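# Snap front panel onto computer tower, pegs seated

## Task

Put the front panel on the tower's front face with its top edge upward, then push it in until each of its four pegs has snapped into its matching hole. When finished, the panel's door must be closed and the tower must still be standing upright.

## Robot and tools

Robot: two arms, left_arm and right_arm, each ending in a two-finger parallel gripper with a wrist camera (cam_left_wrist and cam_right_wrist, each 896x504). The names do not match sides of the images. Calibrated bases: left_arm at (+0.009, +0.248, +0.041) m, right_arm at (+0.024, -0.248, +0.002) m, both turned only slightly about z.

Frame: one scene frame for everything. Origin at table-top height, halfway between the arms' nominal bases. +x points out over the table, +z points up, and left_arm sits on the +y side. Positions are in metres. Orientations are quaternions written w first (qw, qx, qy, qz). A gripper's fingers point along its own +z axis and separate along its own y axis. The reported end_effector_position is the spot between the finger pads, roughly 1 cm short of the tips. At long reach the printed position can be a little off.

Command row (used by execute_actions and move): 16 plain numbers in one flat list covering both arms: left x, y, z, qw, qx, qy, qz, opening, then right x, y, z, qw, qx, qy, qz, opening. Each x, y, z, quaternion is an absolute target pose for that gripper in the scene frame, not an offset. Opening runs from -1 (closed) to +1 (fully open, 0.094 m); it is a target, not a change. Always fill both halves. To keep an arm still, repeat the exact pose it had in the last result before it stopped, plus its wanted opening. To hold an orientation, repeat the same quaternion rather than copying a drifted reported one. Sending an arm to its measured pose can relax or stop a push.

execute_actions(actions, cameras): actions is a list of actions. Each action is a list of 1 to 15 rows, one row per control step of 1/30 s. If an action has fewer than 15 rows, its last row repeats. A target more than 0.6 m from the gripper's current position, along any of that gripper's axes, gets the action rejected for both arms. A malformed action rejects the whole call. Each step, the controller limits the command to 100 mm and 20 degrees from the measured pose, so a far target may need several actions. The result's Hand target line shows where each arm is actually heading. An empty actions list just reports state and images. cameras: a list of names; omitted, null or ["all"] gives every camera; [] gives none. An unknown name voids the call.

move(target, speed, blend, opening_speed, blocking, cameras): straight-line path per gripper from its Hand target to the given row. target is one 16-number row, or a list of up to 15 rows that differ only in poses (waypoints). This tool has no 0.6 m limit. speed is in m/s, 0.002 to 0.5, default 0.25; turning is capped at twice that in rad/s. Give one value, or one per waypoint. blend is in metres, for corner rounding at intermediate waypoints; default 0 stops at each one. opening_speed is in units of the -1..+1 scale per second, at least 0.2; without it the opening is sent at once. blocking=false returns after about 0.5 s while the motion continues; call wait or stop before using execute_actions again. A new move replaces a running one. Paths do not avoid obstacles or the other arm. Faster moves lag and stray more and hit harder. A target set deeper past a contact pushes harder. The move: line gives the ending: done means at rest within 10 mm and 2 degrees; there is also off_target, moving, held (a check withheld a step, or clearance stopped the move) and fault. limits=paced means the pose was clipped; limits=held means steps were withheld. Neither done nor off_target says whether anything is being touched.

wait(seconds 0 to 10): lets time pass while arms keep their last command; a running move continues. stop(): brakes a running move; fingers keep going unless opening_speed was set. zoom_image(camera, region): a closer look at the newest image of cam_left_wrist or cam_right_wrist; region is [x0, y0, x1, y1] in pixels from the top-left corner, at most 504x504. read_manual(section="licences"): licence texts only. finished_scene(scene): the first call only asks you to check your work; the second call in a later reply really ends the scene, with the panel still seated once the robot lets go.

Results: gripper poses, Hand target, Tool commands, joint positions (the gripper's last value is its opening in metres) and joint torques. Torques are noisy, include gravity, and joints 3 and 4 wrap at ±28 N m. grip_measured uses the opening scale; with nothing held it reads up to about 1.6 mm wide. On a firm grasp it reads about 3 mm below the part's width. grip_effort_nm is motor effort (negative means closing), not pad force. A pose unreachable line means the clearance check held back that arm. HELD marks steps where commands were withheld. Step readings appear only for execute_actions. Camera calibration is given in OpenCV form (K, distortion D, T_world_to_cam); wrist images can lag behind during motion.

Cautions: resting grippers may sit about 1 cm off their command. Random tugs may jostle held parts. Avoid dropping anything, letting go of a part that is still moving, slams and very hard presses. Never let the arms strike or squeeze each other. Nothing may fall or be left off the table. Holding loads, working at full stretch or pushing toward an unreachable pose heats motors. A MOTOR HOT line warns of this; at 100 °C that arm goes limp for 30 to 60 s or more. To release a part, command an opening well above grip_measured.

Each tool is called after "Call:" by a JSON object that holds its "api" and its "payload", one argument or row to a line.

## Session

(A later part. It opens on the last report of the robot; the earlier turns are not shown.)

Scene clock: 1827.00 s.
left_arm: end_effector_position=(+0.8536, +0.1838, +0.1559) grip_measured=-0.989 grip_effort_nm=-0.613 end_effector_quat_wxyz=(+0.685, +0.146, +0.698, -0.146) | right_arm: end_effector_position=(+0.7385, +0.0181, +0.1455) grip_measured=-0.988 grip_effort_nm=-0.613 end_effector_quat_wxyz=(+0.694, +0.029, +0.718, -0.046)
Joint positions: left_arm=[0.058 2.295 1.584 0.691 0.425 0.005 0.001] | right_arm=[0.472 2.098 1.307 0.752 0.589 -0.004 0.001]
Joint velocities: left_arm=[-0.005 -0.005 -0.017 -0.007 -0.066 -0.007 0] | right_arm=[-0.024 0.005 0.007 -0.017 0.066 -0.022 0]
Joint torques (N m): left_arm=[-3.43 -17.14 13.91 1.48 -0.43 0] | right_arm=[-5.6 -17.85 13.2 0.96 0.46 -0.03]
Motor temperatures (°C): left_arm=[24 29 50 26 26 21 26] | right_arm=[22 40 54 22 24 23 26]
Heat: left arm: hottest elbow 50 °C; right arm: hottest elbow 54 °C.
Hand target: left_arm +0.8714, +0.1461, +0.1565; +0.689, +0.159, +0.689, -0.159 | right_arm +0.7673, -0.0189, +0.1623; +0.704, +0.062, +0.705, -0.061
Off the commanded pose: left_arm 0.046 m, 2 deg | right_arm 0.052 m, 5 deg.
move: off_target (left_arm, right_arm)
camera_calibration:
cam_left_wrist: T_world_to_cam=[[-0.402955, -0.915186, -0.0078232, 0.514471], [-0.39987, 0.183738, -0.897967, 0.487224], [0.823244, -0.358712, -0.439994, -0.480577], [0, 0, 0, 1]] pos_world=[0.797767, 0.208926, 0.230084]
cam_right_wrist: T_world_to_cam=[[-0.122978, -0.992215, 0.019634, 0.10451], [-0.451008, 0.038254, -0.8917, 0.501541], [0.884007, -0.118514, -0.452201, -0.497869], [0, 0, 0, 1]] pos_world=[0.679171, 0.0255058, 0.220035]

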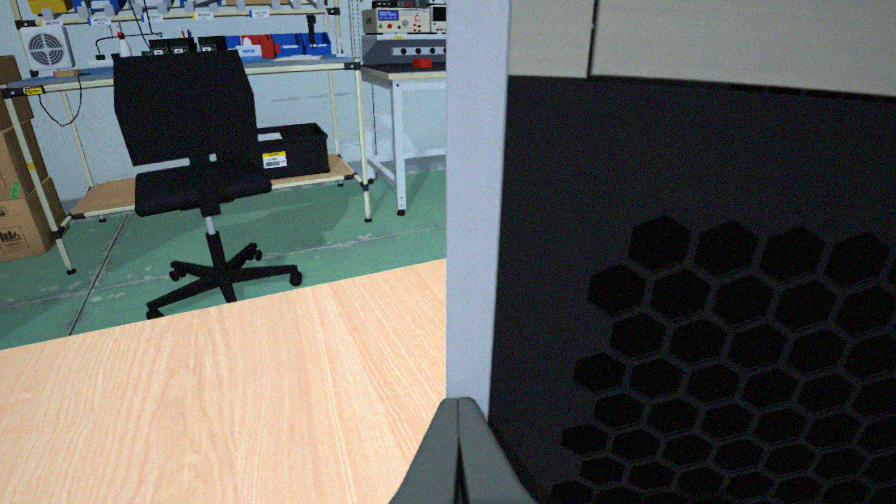

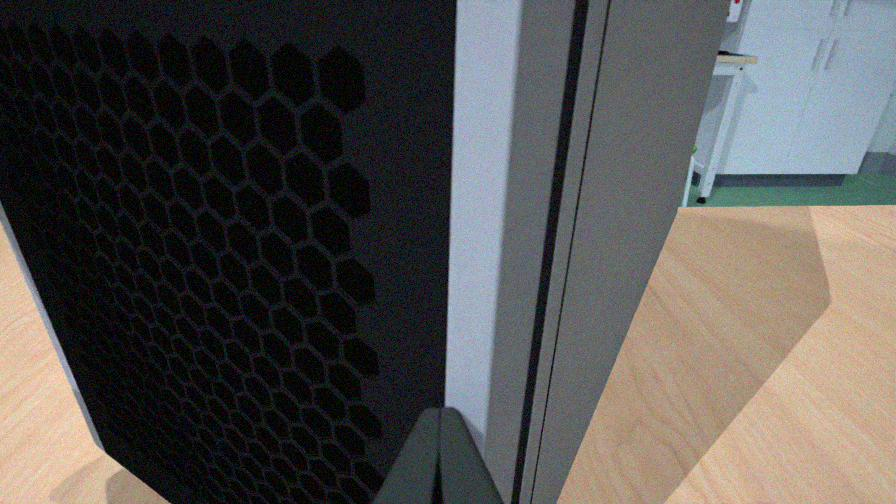

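Call:
{"api": "move", "payload": {
  "target": [
    [0.76,0.225,0.18,0.689,0.159,0.689,-0.159,-1,0.68,0.03,0.16,0.704,0.0616,0.704,-0.0616,-1],
    [0.66,0.27,0.3,0.689,0.159,0.689,-0.159,-1,0.60,0.0,0.16,0.704,0.0616,0.704,-0.0616,-1],
    [0.50,0.22,0.49,0.689,0.159,0.689,-0.159,-1,0.55,-0.02,0.20,0.704,0.0616,0.704,-0.0616,-1]
  ],
  "speed": 0.15
}}

Call:
{"api": "zoom_image", "payload": {
  "camera": "cam_right_wrist",
  "region": [250, 150, 500, 330]
}}

Call:
{"api": "move", "payload": {
  "target": [0.69,0.2,0.65,0.42,0.077,0.885,-0.183,-1,0.55,-0.02,0.34,0.704,0.0616,0.704,-0.0616,-1]
}}

Call:
{"api": "zoom_image", "payload": {
  "camera": "cam_left_wrist",
  "region": [310, 130, 600, 300]
}}

Call:
{"api": "zoom_image", "payload": {
  "camera": "cam_right_wrist",
  "region": [250, 0, 600, 300]
}}

Scene clock: 1840.53 s.
left_arm: end_effector_position=(+0.5042, +0.2194, +0.4773) grip_measured=-0.989 grip_effort_nm=-0.618 end_effector_quat_wxyz=(+0.684, +0.157, +0.695, -0.158) | right_arm: end_effector_position=(+0.5543, -0.0269, +0.1908) grip_measured=-0.988 grip_effort_nm=-0.613 end_effector_quat_wxyz=(+0.701, +0.062, +0.707, -0.069)
Joint positions: left_arm=[0.185 1.045 0.909 0.118 0.585 0.005 0.001] | right_arm=[0.6 1.701 0.772 0.918 0.797 -0.004 0.001]
Joint velocities: left_arm=[-0.005 -0.015 -0.007 -0.002 -0.037 0.007 -0.001] | right_arm=[0.005 -0.015 -0.002 0.012 0.007 -0.051 0]
Joint torques (N m): left_arm=[-0.26 -5.71 11.26 1.83 -0.1 -0.06] | right_arm=[-0.15 -13.98 6.54 1.11 0.18 -0.03]
Motor temperatures (°C): left_arm=[24 30 49 26 25 21 26] | right_arm=[22 41 52 22 24 23 26]
Heat: left arm: hottest elbow 49 °C; right arm: hottest elbow 52 °C.
Hand target: left_arm +0.5049, +0.2166, +0.4921; +0.689, +0.158, +0.689, -0.160 | right_arm +0.5498, -0.0213, +0.1995; +0.705, +0.061, +0.704, -0.062
Off the commanded pose: left_arm 0.013 m, 1 deg | right_arm 0.012 m, 1 deg.
move: off_target (left_arm, right_arm)
camera_calibration:
cam_left_wrist: T_world_to_cam=[[-0.43237, -0.901675, -0.0062518, 0.419933], [-0.391509, 0.193973, -0.899497, 0.623798], [0.812266, -0.386468, -0.436882, -0.0285205], [0, 0, 0, 1]] pos_world=[0.448955, 0.246621, 0.551269]
cam_right_wrist: T_world_to_cam=[[-0.200783, -0.979621, 0.00542087, 0.0824983], [-0.422694, 0.0816409, -0.902588, 0.448144], [0.883751, -0.183516, -0.430472, -0.325638], [0, 0, 0, 1]] pos_world=[0.493775, -0.0155295, 0.263864]

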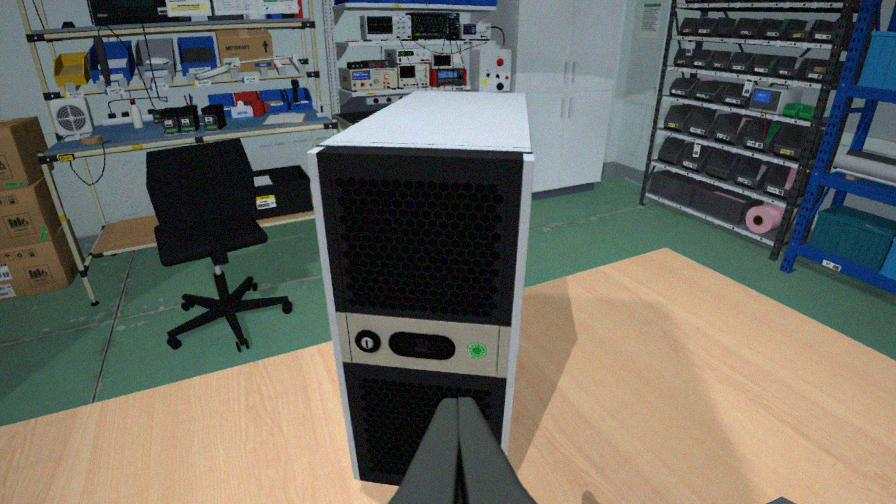

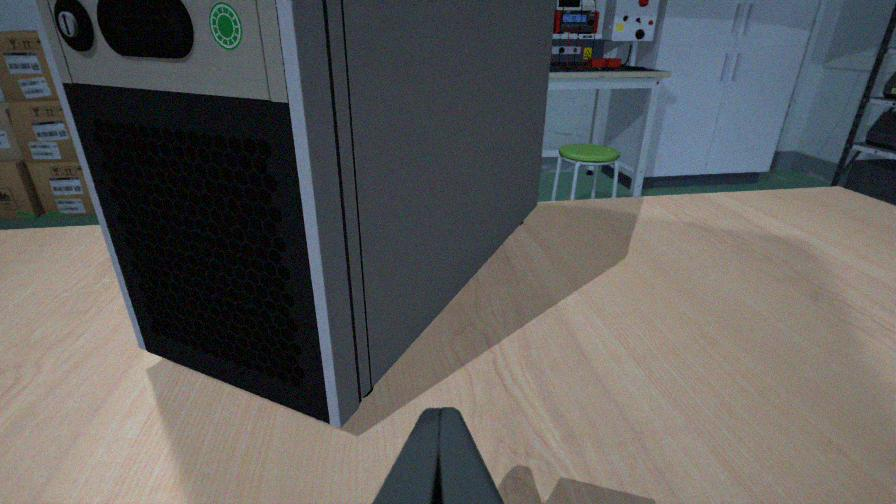

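Scaled by 2.016 from the camera's 896x504 image, which has a finer 1280x720 frame.

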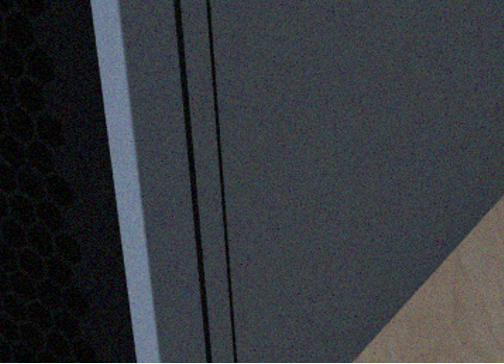

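Scene clock: 1843.17 s.
left_arm: end_effector_position=(+0.6888, +0.2056, +0.6522) grip_measured=-0.989 grip_effort_nm=-0.608 end_effector_quat_wxyz=(+0.461, +0.070, +0.865, -0.185) | right_arm: end_effector_position=(+0.5455, -0.0320, +0.3050) grip_measured=-0.988 grip_effort_nm=-0.632 end_effector_quat_wxyz=(+0.688, +0.050, +0.720, -0.080)
Joint positions: left_arm=[0.094 2.003 2.881 -1.471 0.432 -0.026 0.001] | right_arm=[0.602 1.419 0.868 0.492 0.798 -0.004 0.001]
Joint velocities: left_arm=[-0.015 0.005 -0.017 0.017 0.066 -0.037 -0.001] | right_arm=[-0.015 0.005 0.002 0.007 0.007 0.022 -0.001]
Joint torques (N m): left_arm=[-0.44 -13.86 8.9 1.68 0.12 0.04] | right_arm=[-0.09 -11.99 13.96 1.09 0.2 0]
Motor temperatures (°C): left_arm=[24 30 49 26 25 21 26] | right_arm=[22 41 53 22 24 23 26]
Heat: left arm: hottest elbow 49 °C; right arm: hottest elbow 53 °C.
Hand target: left_arm +0.6942, +0.2018, +0.6488; +0.461, +0.072, +0.865, -0.186 | right_arm +0.5489, -0.0208, +0.3384; +0.704, +0.062, +0.704, -0.062
Off the commanded pose: left_arm 0.006 m, 5 deg | right_arm 0.037 m, 4 deg.
elbow stopped short (left arm): the move would have taken joint 3 (elbow) straighter than the controller allows.
move: off_target (left_arm, right_arm)
camera_calibration:
cam_left_wrist: T_world_to_cam=[[-0.296652, -0.922984, 0.245148, 0.235341], [-0.836309, 0.127145, -0.533312, 0.937375], [0.461069, -0.363228, -0.809618, 0.372833], [0, 0, 0, 1]] pos_world=[0.681848, 0.233457, 0.744072]
cam_right_wrist: T_world_to_cam=[[-0.199471, -0.979036, 0.0412217, 0.0634899], [-0.458731, 0.0561244, -0.886801, 0.561942], [0.865897, -0.1958, -0.460309, -0.25119], [0, 0, 0, 1]] pos_world=[0.487949, -0.0185627, 0.380089]

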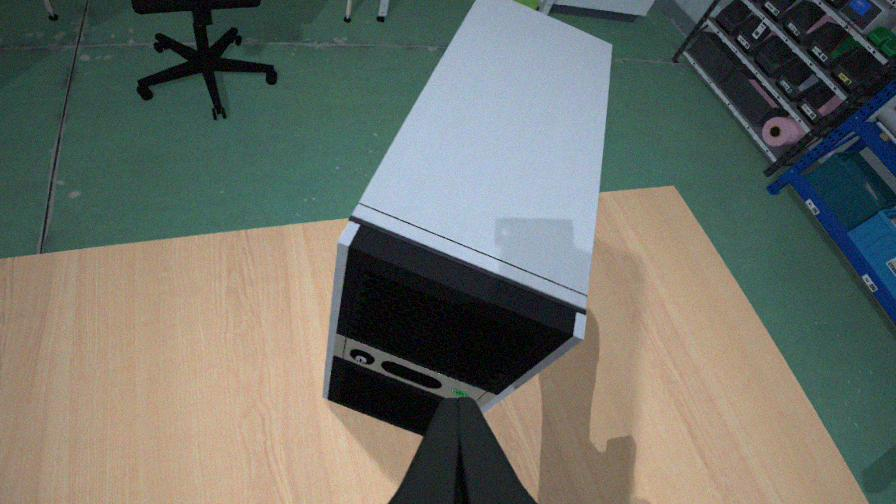

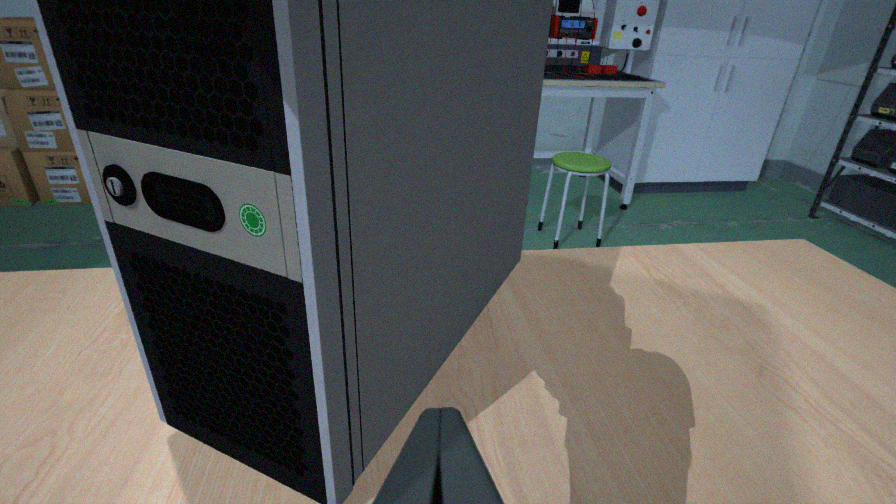

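Scaled by 1.738 from the camera's 896x504 image, which has a finer 1280x720 frame.

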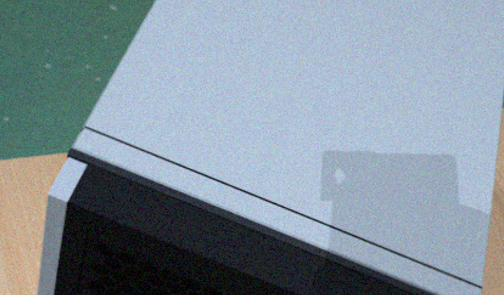

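Scaled by 1.440 from the camera's 896x504 image, which has a finer 1280x720 frame.

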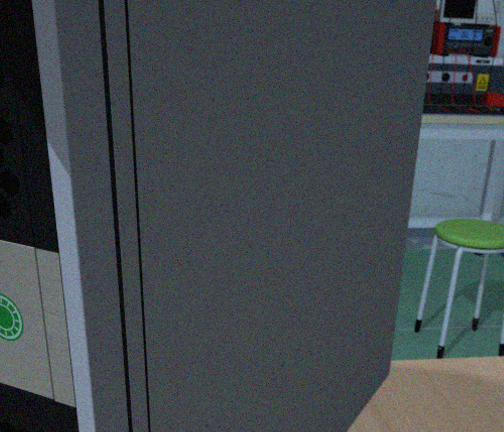

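Call:
{"api": "move", "payload": {
  "target": [
    [0.66,0.30,0.5,0.689,0.159,0.689,-0.159,-1,0.64,0.04,0.40,0.704,0.0616,0.704,-0.0616,-1],
    [0.74,0.24,0.40,0.689,0.159,0.689,-0.159,-1,0.68,0.022,0.41,0.704,0.0616,0.704,-0.0616,-1]
  ],
  "speed": 0.15
}}

Scene clock: 1858.07 s.
left_arm: end_effector_position=(+0.7240, +0.2418, +0.3896) grip_measured=-0.989 grip_effort_nm=-0.613 end_effector_quat_wxyz=(+0.682, +0.156, +0.697, -0.157) | right_arm: end_effector_position=(+0.6676, +0.0239, +0.3835) grip_measured=-0.988 grip_effort_nm=-0.628 end_effector_quat_wxyz=(+0.692, +0.048, +0.717, -0.070)
Joint positions: left_arm=[0.171 1.694 1.308 0.361 0.566 0.007 0.001] | right_arm=[0.555 1.657 1.362 0.25 0.732 -0.004 0.001]
Joint velocities: left_arm=[0.005 -0.005 0.007 -0.012 -0.11 0.007 -0.001] | right_arm=[-0.005 -0.005 0.007 0.002 -0.007 -0.081 0.001]
Joint torques (N m): left_arm=[-0.15 -13.27 11 2.62 -0.11 -0.09] | right_arm=[-2.14 -15.38 15.68 1.02 -0.09 0.03]
Motor temperatures (°C): left_arm=[24 30 47 26 25 21 26] | right_arm=[22 40 55 22 24 23 26]
Heat: left arm: hottest elbow 47 °C; right arm: hottest elbow 55 °C.
Hand target: left_arm +0.7324, +0.2404, +0.3982; +0.690, +0.155, +0.689, -0.158 | right_arm +0.6784, +0.0219, +0.4100; +0.704, +0.062, +0.705, -0.061
Off the commanded pose: left_arm 0.019 m, 1 deg | right_arm 0.029 m, 3 deg.
move: off_target (left_arm, right_arm)
camera_calibration:
cam_left_wrist: T_world_to_cam=[[-0.428657, -0.903453, -0.0051506, 0.531912], [-0.397587, 0.193754, -0.896874, 0.630064], [0.811281, -0.382404, -0.442256, -0.234922], [0, 0, 0, 1]] pos_world=[0.669101, 0.268645, 0.463932]
cam_right_wrist: T_world_to_cam=[[-0.181574, -0.982963, 0.0285551, 0.132396], [-0.450802, 0.0573954, -0.890777, 0.680588], [0.873961, -0.174614, -0.453543, -0.318315], [0, 0, 0, 1]] pos_world=[0.609045, 0.0354949, 0.458101]

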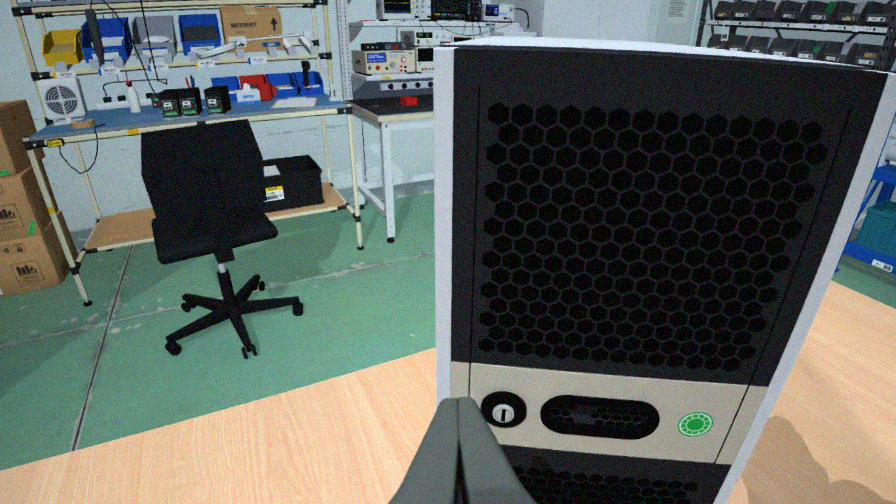

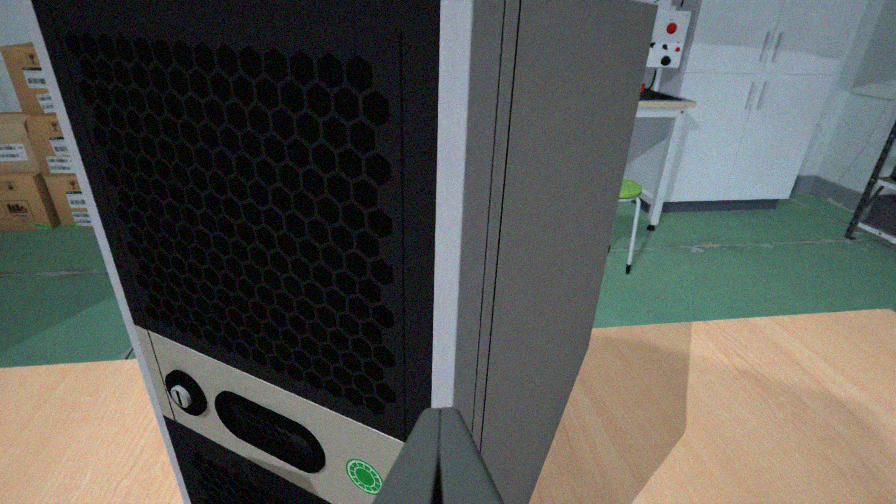

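Call:
{"api": "move", "payload": {
  "target": [0.83,0.195,0.405,0.689,0.159,0.689,-0.159,-1,0.725,0.005,0.415,0.704,0.0616,0.704,-0.0616,-1],
  "speed": 0.05,
  "cameras": []
}}

Call:
{"api": "move", "payload": {
  "target": [0.86,0.18,0.408,0.689,0.159,0.689,-0.159,-1,0.75,-0.012,0.417,0.704,0.0616,0.704,-0.0616,-1],
  "speed": 0.03
}}

Call:
{"api": "move", "payload": {
  "target": [0.876,0.171,0.408,0.689,0.159,0.689,-0.159,-1,0.765,-0.022,0.417,0.704,0.0616,0.704,-0.0616,-1],
  "speed": 0.03
}}

Scene clock: 1869.87 s.
left_arm: end_effector_position=(+0.8183, +0.1998, +0.4000) grip_measured=-0.989 grip_effort_nm=-0.623 end_effector_quat_wxyz=(+0.686, +0.159, +0.692, -0.156) | right_arm: end_effector_position=(+0.7124, +0.0087, +0.3874) grip_measured=-0.988 grip_effort_nm=-0.618 end_effector_quat_wxyz=(+0.691, +0.048, +0.718, -0.069)
Joint positions: left_arm=[0.09 1.913 1.64 0.262 0.491 0.007 0.001] | right_arm=[0.492 1.73 1.471 0.213 0.668 -0.004 0.001]
Joint velocities: left_arm=[-0.005 -0.005 -0.002 0.002 -0.022 0.066 0] | right_arm=[-0.005 -0.005 0.007 -0.002 -0.007 0.007 -0.001]
Joint torques (N m): left_arm=[-0.5 -16.15 12.74 1.81 -0.13 -0.02] | right_arm=[-2.32 -16.44 15.79 1.05 -0.1 -0.03]
Motor temperatures (°C): left_arm=[24 30 47 26 25 21 26] | right_arm=[22 39 57 22 24 23 26]
Heat: left arm: hottest elbow 47 °C; right arm: hottest elbow 57 °C.
Hand target: left_arm +0.8301, +0.1960, +0.4038; +0.689, +0.159, +0.689, -0.158 | right_arm +0.7230, +0.0047, +0.4144; +0.704, +0.062, +0.705, -0.061
Off the commanded pose: left_arm 0.014 m, 1 deg | right_arm 0.031 m, 3 deg.
move: off_target (left_arm, right_arm)
No camera images: "cameras" was empty.

Scene clock: 1871.57 s.
left_arm: end_effector_position=(+0.8481, +0.1855, +0.4044) grip_measured=-0.989 grip_effort_nm=-0.613 end_effector_quat_wxyz=(+0.686, +0.159, +0.693, -0.156) | right_arm: end_effector_position=(+0.7377, -0.0082, +0.3892) grip_measured=-0.988 grip_effort_nm=-0.623 end_effector_quat_wxyz=(+0.690, +0.049, +0.719, -0.068)
Joint positions: left_arm=[0.068 1.987 1.768 0.209 0.467 0.007 0.001] | right_arm=[0.448 1.767 1.525 0.195 0.625 -0.004 0.001]
Joint velocities: left_arm=[0.005 0.015 0.007 0.012 0.007 -0.066 -0.001] | right_arm=[-0.015 -0.005 0.007 0.007 0.037 0.007 0]
Joint torques (N m): left_arm=[-0.56 -17.08 12.89 1.77 -0.12 -0.05] | right_arm=[-2.02 -16.5 15.8 1.13 -0.09 -0.02]
Motor temperatures (°C): left_arm=[24 30 47 26 25 21 26] | right_arm=[22 39 57 22 24 23 26]
Heat: left arm: hottest elbow 47 °C; right arm: hottest elbow 57 °C.
Hand target: left_arm +0.8594, +0.1807, +0.4071; +0.689, +0.159, +0.689, -0.159 | right_arm +0.7479, -0.0124, +0.4165; +0.704, +0.062, +0.705, -0.061
Off the commanded pose: left_arm 0.014 m, 1 deg | right_arm 0.031 m, 3 deg.
move: off_target (left_arm, right_arm)
camera_calibration:
cam_left_wrist: T_world_to_cam=[[-0.43233, -0.901615, -0.0134459, 0.540431], [-0.384569, 0.19785, -0.901644, 0.693719], [0.815596, -0.384637, -0.43227, -0.357956], [0, 0, 0, 1]] pos_world=[0.792375, 0.212325, 0.47802]
cam_right_wrist: T_world_to_cam=[[-0.1816, -0.983047, 0.0253028, 0.114672], [-0.45351, 0.0608916, -0.889168, 0.720573], [0.872553, -0.172948, -0.45688, -0.38026], [0, 0, 0, 1]] pos_world=[0.679409, 0.00308568, 0.464076]

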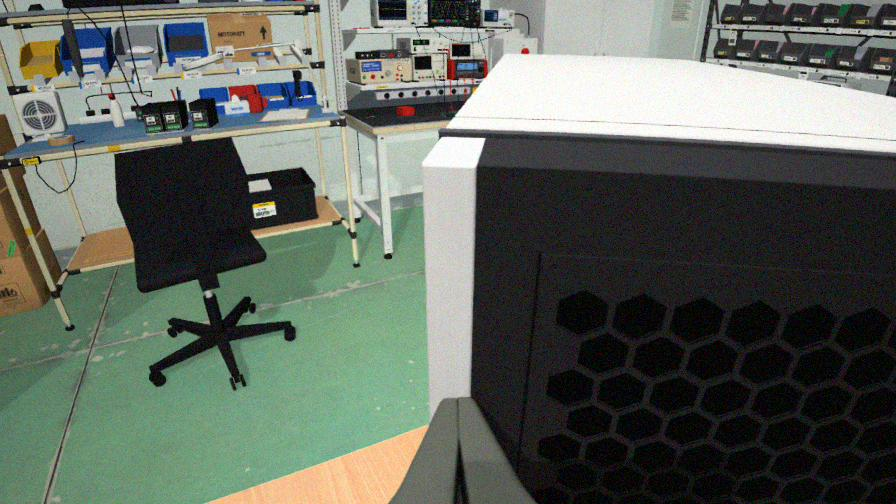

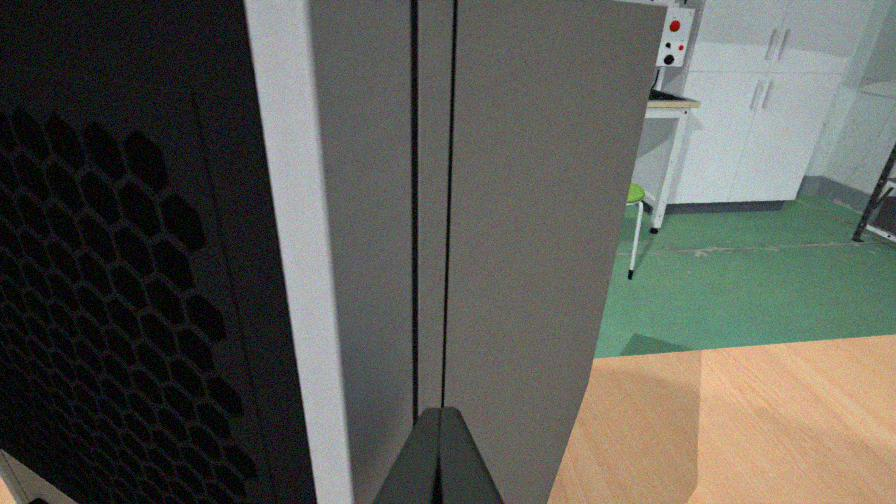

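Scene clock: 1872.67 s.
left_arm: end_effector_position=(+0.8543, +0.1843, +0.4060) grip_measured=-0.989 grip_effort_nm=-0.618 end_effector_quat_wxyz=(+0.683, +0.157, +0.696, -0.156) | right_arm: end_effector_position=(+0.7530, -0.0180, +0.3883) grip_measured=-0.988 grip_effort_nm=-0.623 end_effector_quat_wxyz=(+0.690, +0.049, +0.719, -0.068)
Joint positions: left_arm=[0.065 2.002 1.801 0.179 0.463 0.007 0.001] | right_arm=[0.423 1.791 1.558 0.187 0.6 -0.004 0.001]
Joint velocities: left_arm=[0.015 -0.005 0.002 -0.012 0.022 0.007 0] | right_arm=[-0.024 -0.005 0.002 -0.002 -0.037 -0.037 -0.001]
Joint torques (N m): left_arm=[-1.44 -15.09 15.06 2.14 -0.51 -0.04] | right_arm=[-2.14 -17.26 16.05 1.11 -0.12 0.04]
Motor temperatures (°C): left_arm=[24 30 47 26 25 21 26] | right_arm=[22 39 57 22 24 23 26]
Heat: left arm: hottest elbow 47 °C; right arm: hottest elbow 57 °C.
Hand target: left_arm +0.8728, +0.1714, +0.4067; +0.689, +0.159, +0.689, -0.159 | right_arm +0.7629, -0.0226, +0.4168; +0.705, +0.062, +0.704, -0.061
Off the commanded pose: left_arm 0.026 m, 1 deg | right_arm 0.031 m, 3 deg.
move: off_target (left_arm, right_arm)
camera_calibration:
cam_left_wrist: T_world_to_cam=[[-0.430729, -0.902439, -0.00873484, 0.53891], [-0.394554, 0.197005, -0.897505, 0.704768], [0.811665, -0.383135, -0.440917, -0.356111], [0, 0, 0, 1]] pos_world=[0.799236, 0.211052, 0.480226]
cam_right_wrist: T_world_to_cam=[[-0.181597, -0.98306, 0.0248073, 0.108039], [-0.454568, 0.0615476, -0.888583, 0.727868], [0.872003, -0.172641, -0.458045, -0.394793], [0, 0, 0, 1]] pos_world=[0.694746, -0.00674703, 0.463258]

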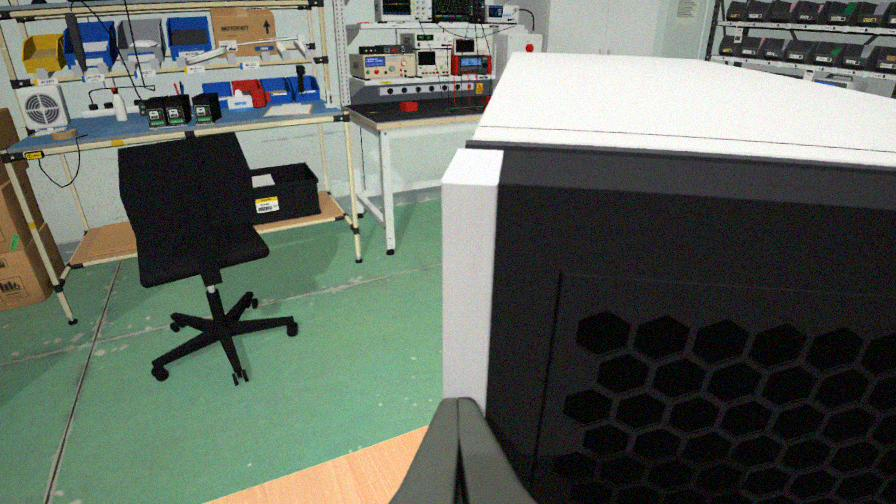

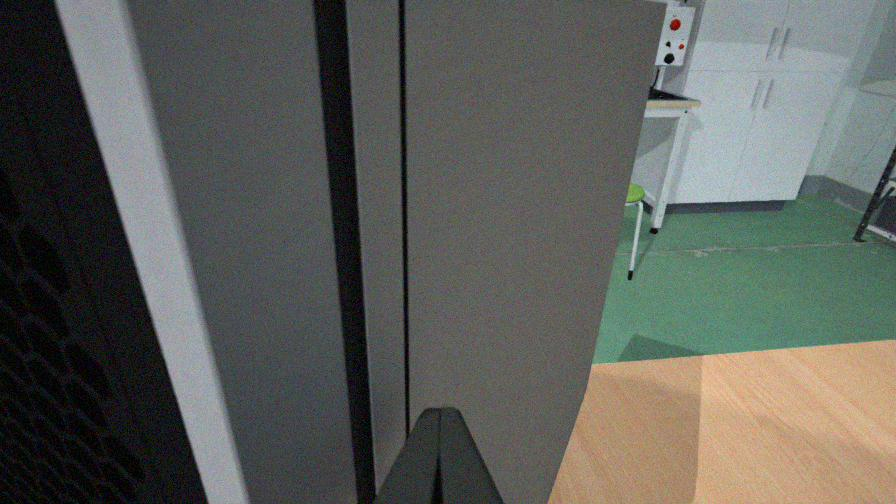

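Call:
{"api": "move", "payload": {
  "target": [
    [0.862,0.178,0.408,0.689,0.159,0.689,-0.159,-1,0.68,0.018,0.41,0.704,0.0616,0.704,-0.0616,-1],
    [0.862,0.178,0.408,0.689,0.159,0.689,-0.159,-1,0.69,0.05,0.41,0.704,0.0616,0.704,-0.0616,-1],
    [0.862,0.178,0.408,0.689,0.159,0.689,-0.159,-1,0.735,0.03,0.41,0.704,0.0616,0.704,-0.0616,-1]
  ],
  "speed": 0.05
}}

Call:
{"api": "move", "payload": {
  "target": [0.862,0.178,0.408,0.689,0.159,0.689,-0.159,-1,0.765,0.01,0.414,0.704,0.0616,0.704,-0.0616,-1],
  "speed": 0.03,
  "cameras": ["cam_right_wrist"]
}}

Scene clock: 1887.73 s.
left_arm: end_effector_position=(+0.8540, +0.1844, +0.4061) grip_measured=-0.989 grip_effort_nm=-0.608 end_effector_quat_wxyz=(+0.682, +0.159, +0.696, -0.158) | right_arm: end_effector_position=(+0.7232, +0.0313, +0.3822) grip_measured=-0.988 grip_effort_nm=-0.623 end_effector_quat_wxyz=(+0.691, +0.049, +0.718, -0.070)
Joint positions: left_arm=[0.066 2.002 1.801 0.178 0.469 0.007 0.001] | right_arm=[0.516 1.787 1.533 0.209 0.695 -0.004 0.001]
Joint velocities: left_arm=[0.015 0.015 -0.012 -0.002 -0.139 -0.037 -0.001] | right_arm=[0.005 0.005 -0.002 0.002 0.022 -0.007 0]
Joint torques (N m): left_arm=[-0.79 -17.9 11.34 2.85 -0.32 -0.05] | right_arm=[-1.96 -16.97 15.73 1.1 -0.07 -0.06]
Motor temperatures (°C): left_arm=[24 31 49 26 25 21 26] | right_arm=[22 39 58 22 24 23 26]
Heat: left arm: hottest elbow 49 °C; right arm: hottest elbow 58 °C.
Hand target: left_arm +0.8615, +0.1780, +0.4078; +0.689, +0.159, +0.689, -0.159 | right_arm +0.7327, +0.0290, +0.4096; +0.705, +0.061, +0.704, -0.062
Off the commanded pose: left_arm 0.010 m, 1 deg | right_arm 0.030 m, 3 deg.
move: off_target (right_arm)
camera_calibration:
cam_left_wrist: T_world_to_cam=[[-0.434514, -0.900625, -0.00845932, 0.541695], [-0.394065, 0.198549, -0.89738, 0.703928], [0.809883, -0.386591, -0.441177, -0.353521], [0, 0, 0, 1]] pos_world=[0.799078, 0.211433, 0.480308]
cam_right_wrist: T_world_to_cam=[[-0.183095, -0.982722, 0.027072, 0.151448], [-0.451184, 0.059532, -0.890443, 0.704213], [0.873447, -0.17525, -0.454288, -0.365529], [0, 0, 0, 1]] pos_world=[0.664729, 0.0428496, 0.456906]

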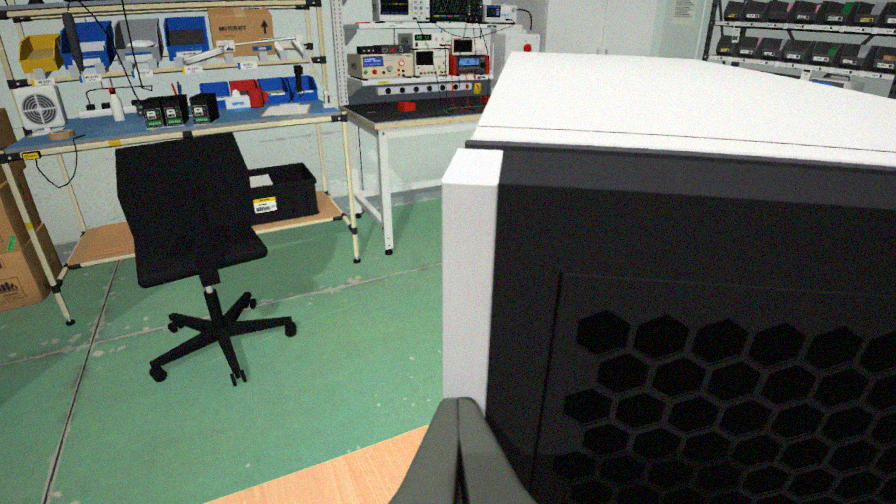

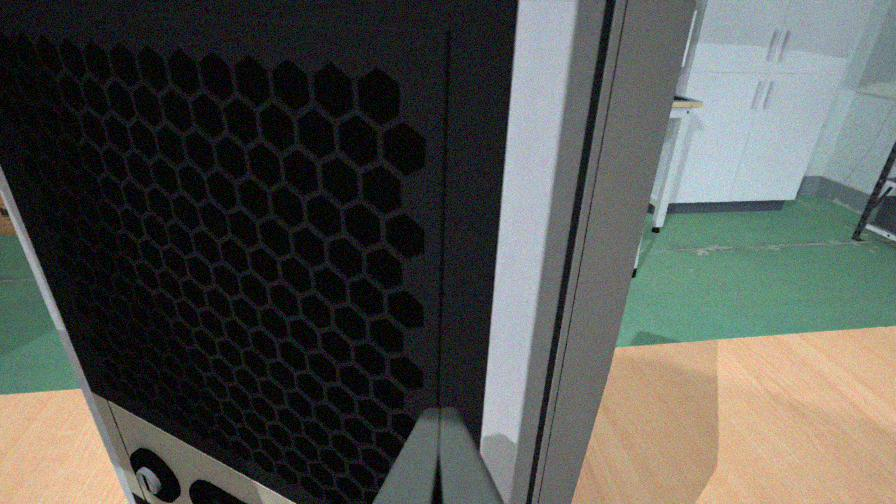

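Scene clock: 1889.40 s.
left_arm: end_effector_position=(+0.8539, +0.1844, +0.4061) grip_measured=-0.989 grip_effort_nm=-0.613 end_effector_quat_wxyz=(+0.682, +0.159, +0.696, -0.158) | right_arm: end_effector_position=(+0.7432, +0.0287, +0.3878) grip_measured=-0.988 grip_effort_nm=-0.618 end_effector_quat_wxyz=(+0.691, +0.039, +0.719, -0.060)
Joint positions: left_arm=[0.066 2.002 1.801 0.178 0.469 0.007 0.001] | right_arm=[0.491 1.817 1.592 0.179 0.642 -0.004 0.001]
Joint velocities: left_arm=[-0.005 -0.015 -0.017 0.002 0.007 0.022 0.001] | right_arm=[-0.015 0.005 0.002 0.007 -0.022 -0.022 0]
Joint torques (N m): left_arm=[-0.38 -17.67 11.34 2.74 -0.34 -0.02] | right_arm=[-3.78 -16.85 16.57 1.39 0.11 -0.02]
Motor temperatures (°C): left_arm=[24 31 48 26 25 21 26] | right_arm=[22 39 58 22 24 23 26]
Heat: left arm: hottest elbow 48 °C; right arm: hottest elbow 58 °C.
Hand target: left_arm +0.8615, +0.1780, +0.4079; +0.689, +0.159, +0.689, -0.159 | right_arm +0.7616, +0.0091, +0.4135; +0.704, +0.062, +0.704, -0.061
Off the commanded pose: left_arm 0.010 m, 1 deg | right_arm 0.039 m, 3 deg.
move: off_target (right_arm)
camera_calibration:
cam_right_wrist: T_world_to_cam=[[-0.156401, -0.987347, 0.0261785, 0.132977], [-0.454877, 0.0484778, -0.889234, 0.720965], [0.876713, -0.150985, -0.456703, -0.383145], [0, 0, 0, 1]] pos_world=[0.684657, 0.0384944, 0.462642]
Images, in order (width x height): cam_right_wrist 896x504.

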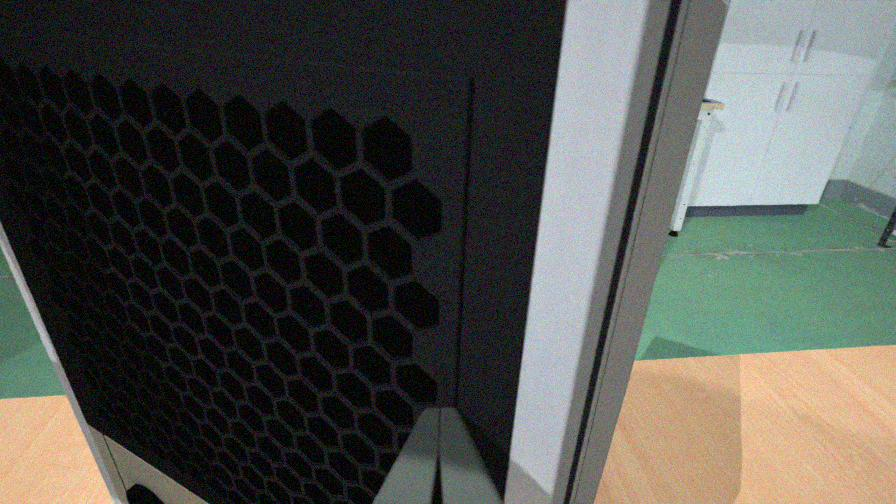

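Call:
{"api": "move", "payload": {
  "target": [0.885,0.166,0.41,0.689,0.159,0.689,-0.159,-1,0.785,-0.004,0.418,0.704,0.0616,0.704,-0.0616,-1],
  "speed": 0.03,
  "cameras": ["cam_right_wrist"]
}}

Call:
{"api": "move", "payload": {
  "target": [0.9,0.157,0.411,0.689,0.159,0.689,-0.159,-1,0.80,-0.013,0.42,0.704,0.0616,0.704,-0.0616,-1],
  "speed": 0.03,
  "cameras": ["cam_right_wrist"]
}}

Scene clock: 1897.20 s.
left_arm: end_effector_position=(+0.8586, +0.1888, +0.4061) grip_measured=-0.989 grip_effort_nm=-0.613 end_effector_quat_wxyz=(+0.680, +0.155, +0.700, -0.155) | right_arm: end_effector_position=(+0.7519, +0.0380, +0.3923) grip_measured=-0.988 grip_effort_nm=-0.623 end_effector_quat_wxyz=(+0.692, +0.027, +0.720, -0.046)
Joint positions: left_arm=[0.071 2.012 1.824 0.157 0.464 0.007 0.001] | right_arm=[0.489 1.836 1.631 0.16 0.603 -0.004 0.001]
Joint velocities: left_arm=[-0.005 -0.015 -0.012 -0.032 0.022 -0.022 0.001] | right_arm=[-0.005 -0.005 -0.002 0.007 -0.007 0.022 -0.001]
Joint torques (N m): left_arm=[-2.26 -14.74 15.83 2.47 -0.84 -0.04] | right_arm=[-6.12 -16.09 16.73 0.94 0.39 -0.04]
Motor temperatures (°C): left_arm=[24 31 48 26 25 21 26] | right_arm=[22 40 60 22 24 23 26]
Heat: left arm: hottest elbow 48 °C; right arm: hottest elbow 60 °C.
Hand target: left_arm +0.8794, +0.1662, +0.4083; +0.689, +0.159, +0.689, -0.159 | right_arm +0.7787, -0.0056, +0.4168; +0.704, +0.062, +0.704, -0.061
Off the commanded pose: left_arm 0.035 m, 2 deg | right_arm 0.059 m, 5 deg.
move: off_target (left_arm, right_arm)
camera_calibration:
cam_right_wrist: T_world_to_cam=[[-0.119054, -0.992597, 0.0240382, 0.116433], [-0.456301, 0.0331953, -0.889206, 0.730114], [0.881825, -0.116832, -0.456875, -0.392328], [0, 0, 0, 1]] pos_world=[0.692978, 0.0454978, 0.467178]
Images, in order (width x height): cam_right_wrist 896x504.

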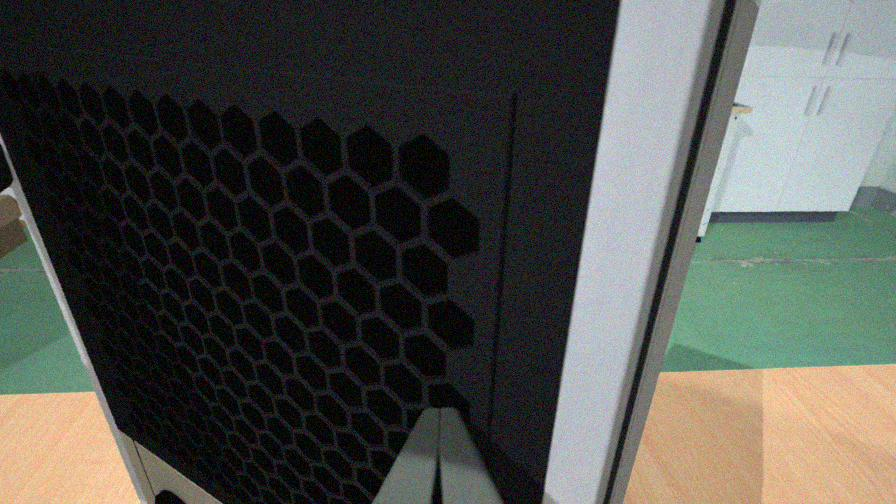

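Scene clock: 1898.83 s.
left_arm: end_effector_position=(+0.8898, +0.1857, +0.4100) grip_measured=-0.989 grip_effort_nm=-0.613 end_effector_quat_wxyz=(+0.690, +0.147, +0.695, -0.143) | right_arm: end_effector_position=(+0.7623, +0.0375, +0.3946) grip_measured=-0.988 grip_effort_nm=-0.613 end_effector_quat_wxyz=(+0.692, +0.022, +0.720, -0.041)
Joint positions: left_arm=[0.059 2.097 1.958 0.13 0.423 0.007 0.001] | right_arm=[0.477 1.855 1.666 0.142 0.578 -0.004 0.001]
Joint velocities: left_arm=[-0.015 0.005 0.022 -0.007 -0.007 0.022 0.001] | right_arm=[-0.005 -0.005 -0.002 0.007 -0.022 -0.066 0]
Joint torques (N m): left_arm=[-2.02 -17.9 13.23 1.91 0.41 -0.03] | right_arm=[-6.48 -17.49 17.02 1.21 0.53 -0.04]
Motor temperatures (°C): left_arm=[24 31 48 26 25 21 26] | right_arm=[22 40 60 22 24 23 26]
Heat: left arm: hottest elbow 48 °C; right arm: hottest elbow 60 °C.
Hand target: left_arm +0.8977, +0.1577, +0.4099; +0.689, +0.159, +0.689, -0.159 | right_arm +0.7920, -0.0147, +0.4183; +0.704, +0.062, +0.705, -0.061
Off the commanded pose: left_arm 0.030 m, 2 deg | right_arm 0.068 m, 6 deg.
move: off_target (left_arm, right_arm)
camera_calibration:
cam_right_wrist: T_world_to_cam=[[-0.105772, -0.994101, 0.0239715, 0.107041], [-0.458379, 0.0273501, -0.888336, 0.738356], [0.88244, -0.104949, -0.458568, -0.400758], [0, 0, 0, 1]] pos_world=[0.703414, 0.0441563, 0.469568]
Images, in order (width x height): cam_right_wrist 896x504.

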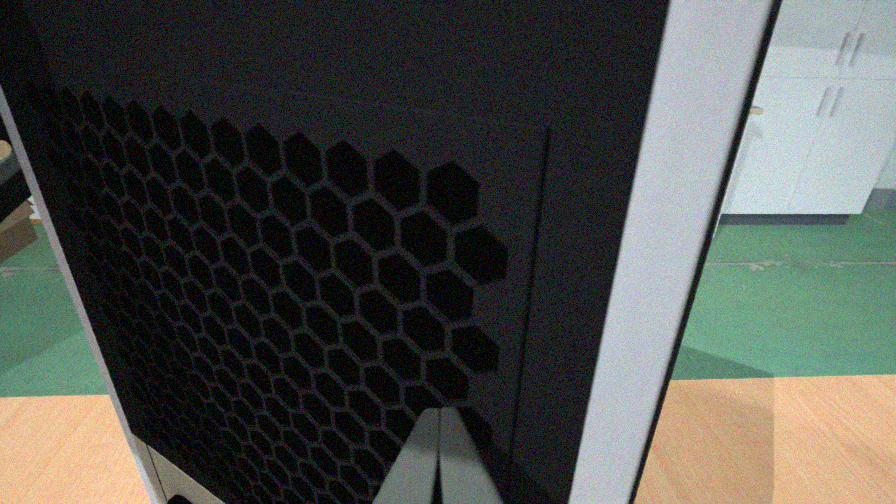

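Call:
{"api": "move", "payload": {
  "target": [
    [0.80,0.235,0.41,0.689,0.159,0.689,-0.159,-1,0.70,0.03,0.40,0.704,0.0616,0.704,-0.0616,-1],
    [0.68,0.27,0.55,0.689,0.159,0.689,-0.159,-1,0.60,0.0,0.36,0.704,0.0616,0.704,-0.0616,-1],
    [0.68,0.2,0.65,0.42,0.077,0.885,-0.183,-1,0.58,-0.05,0.40,0.704,0.0616,0.704,-0.0616,-1]
  ],
  "speed": 0.15
}}

Call:
{"api": "zoom_image", "payload": {
  "camera": "cam_left_wrist",
  "region": [310, 130, 610, 300]
}}

Call:
{"api": "zoom_image", "payload": {
  "camera": "cam_right_wrist",
  "region": [200, 0, 500, 300]
}}

Scene clock: 1910.03 s.
left_arm: end_effector_position=(+0.6796, +0.2005, +0.6551) grip_measured=-0.989 grip_effort_nm=-0.618 end_effector_quat_wxyz=(+0.456, +0.077, +0.868, -0.184) | right_arm: end_effector_position=(+0.5810, -0.0415, +0.3901) grip_measured=-0.988 grip_effort_nm=-0.618 end_effector_quat_wxyz=(+0.701, +0.055, +0.708, -0.062)
Joint positions: left_arm=[0.086 1.991 2.881 -1.496 0.43 -0.015 0.001] | right_arm=[0.535 1.383 1.052 0.319 0.711 -0.004 0.001]
Joint velocities: left_arm=[-0.005 -0.015 -0.002 -0.002 0.11 0.066 0] | right_arm=[-0.015 -0.015 -0.017 -0.017 -0.022 -0.007 -0.001]
Joint torques (N m): left_arm=[-0.26 -13.98 8.92 1.74 0.08 -0.07] | right_arm=[-2.37 -12.75 10 1.13 -0.08 -0.01]
Motor temperatures (°C): left_arm=[24 31 48 26 25 21 26] | right_arm=[22 40 60 22 24 23 26]
Heat: left arm: hottest elbow 48 °C; right arm: hottest elbow 60 °C.
Hand target: left_arm +0.6846, +0.1977, +0.6526; +0.455, +0.073, +0.867, -0.187 | right_arm +0.5796, -0.0505, +0.3992; +0.705, +0.062, +0.704, -0.062
Off the commanded pose: left_arm 0.005 m, 5 deg | right_arm 0.013 m, 1 deg.
elbow stopped short (left arm): the move would have taken joint 3 (elbow) straighter than the controller allows.
move: off_target (left_arm, right_arm)
camera_calibration:
cam_left_wrist: T_world_to_cam=[[-0.305276, -0.921802, 0.238931, 0.236869], [-0.839289, 0.141913, -0.524837, 0.925441], [0.449889, -0.360752, -0.816981, 0.389444], [0, 0, 0, 1]] pos_world=[0.673817, 0.227507, 0.747279]
cam_right_wrist: T_world_to_cam=[[-0.180933, -0.983478, 0.005787, 0.0606736], [-0.425887, 0.0730449, -0.901823, 0.641712], [0.886501, -0.165634, -0.432067, -0.266364], [0, 0, 0, 1]] pos_world=[0.520407, -0.0313215, 0.463272]

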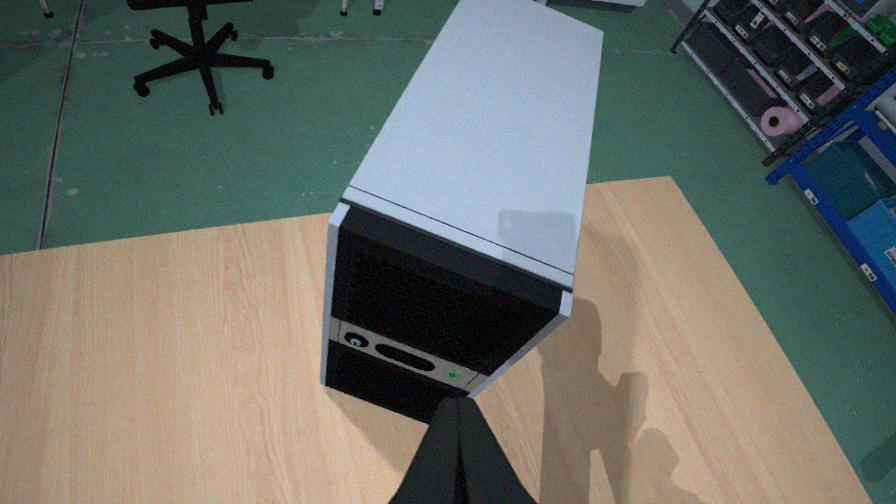

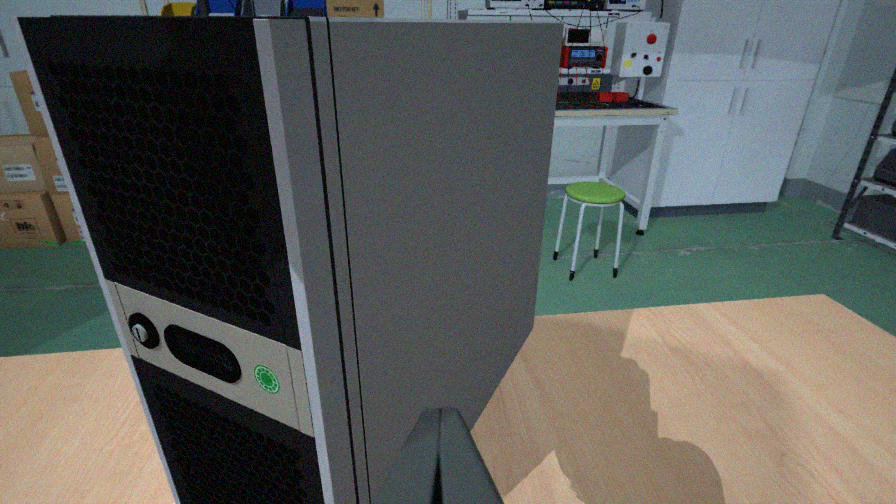

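Scaled by 1.680 from the camera's 896x504 image, which has a finer 1280x720 frame.

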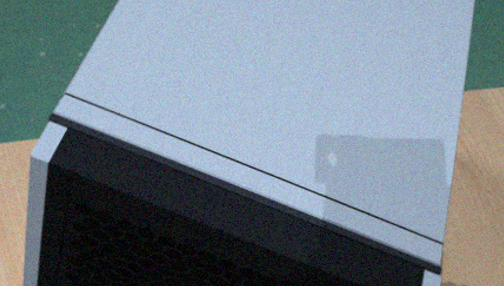

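Scaled by 1.680 from the camera's 896x504 image, which has a finer 1280x720 frame.

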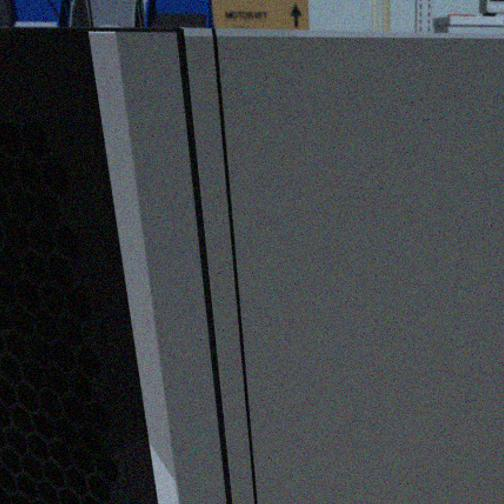

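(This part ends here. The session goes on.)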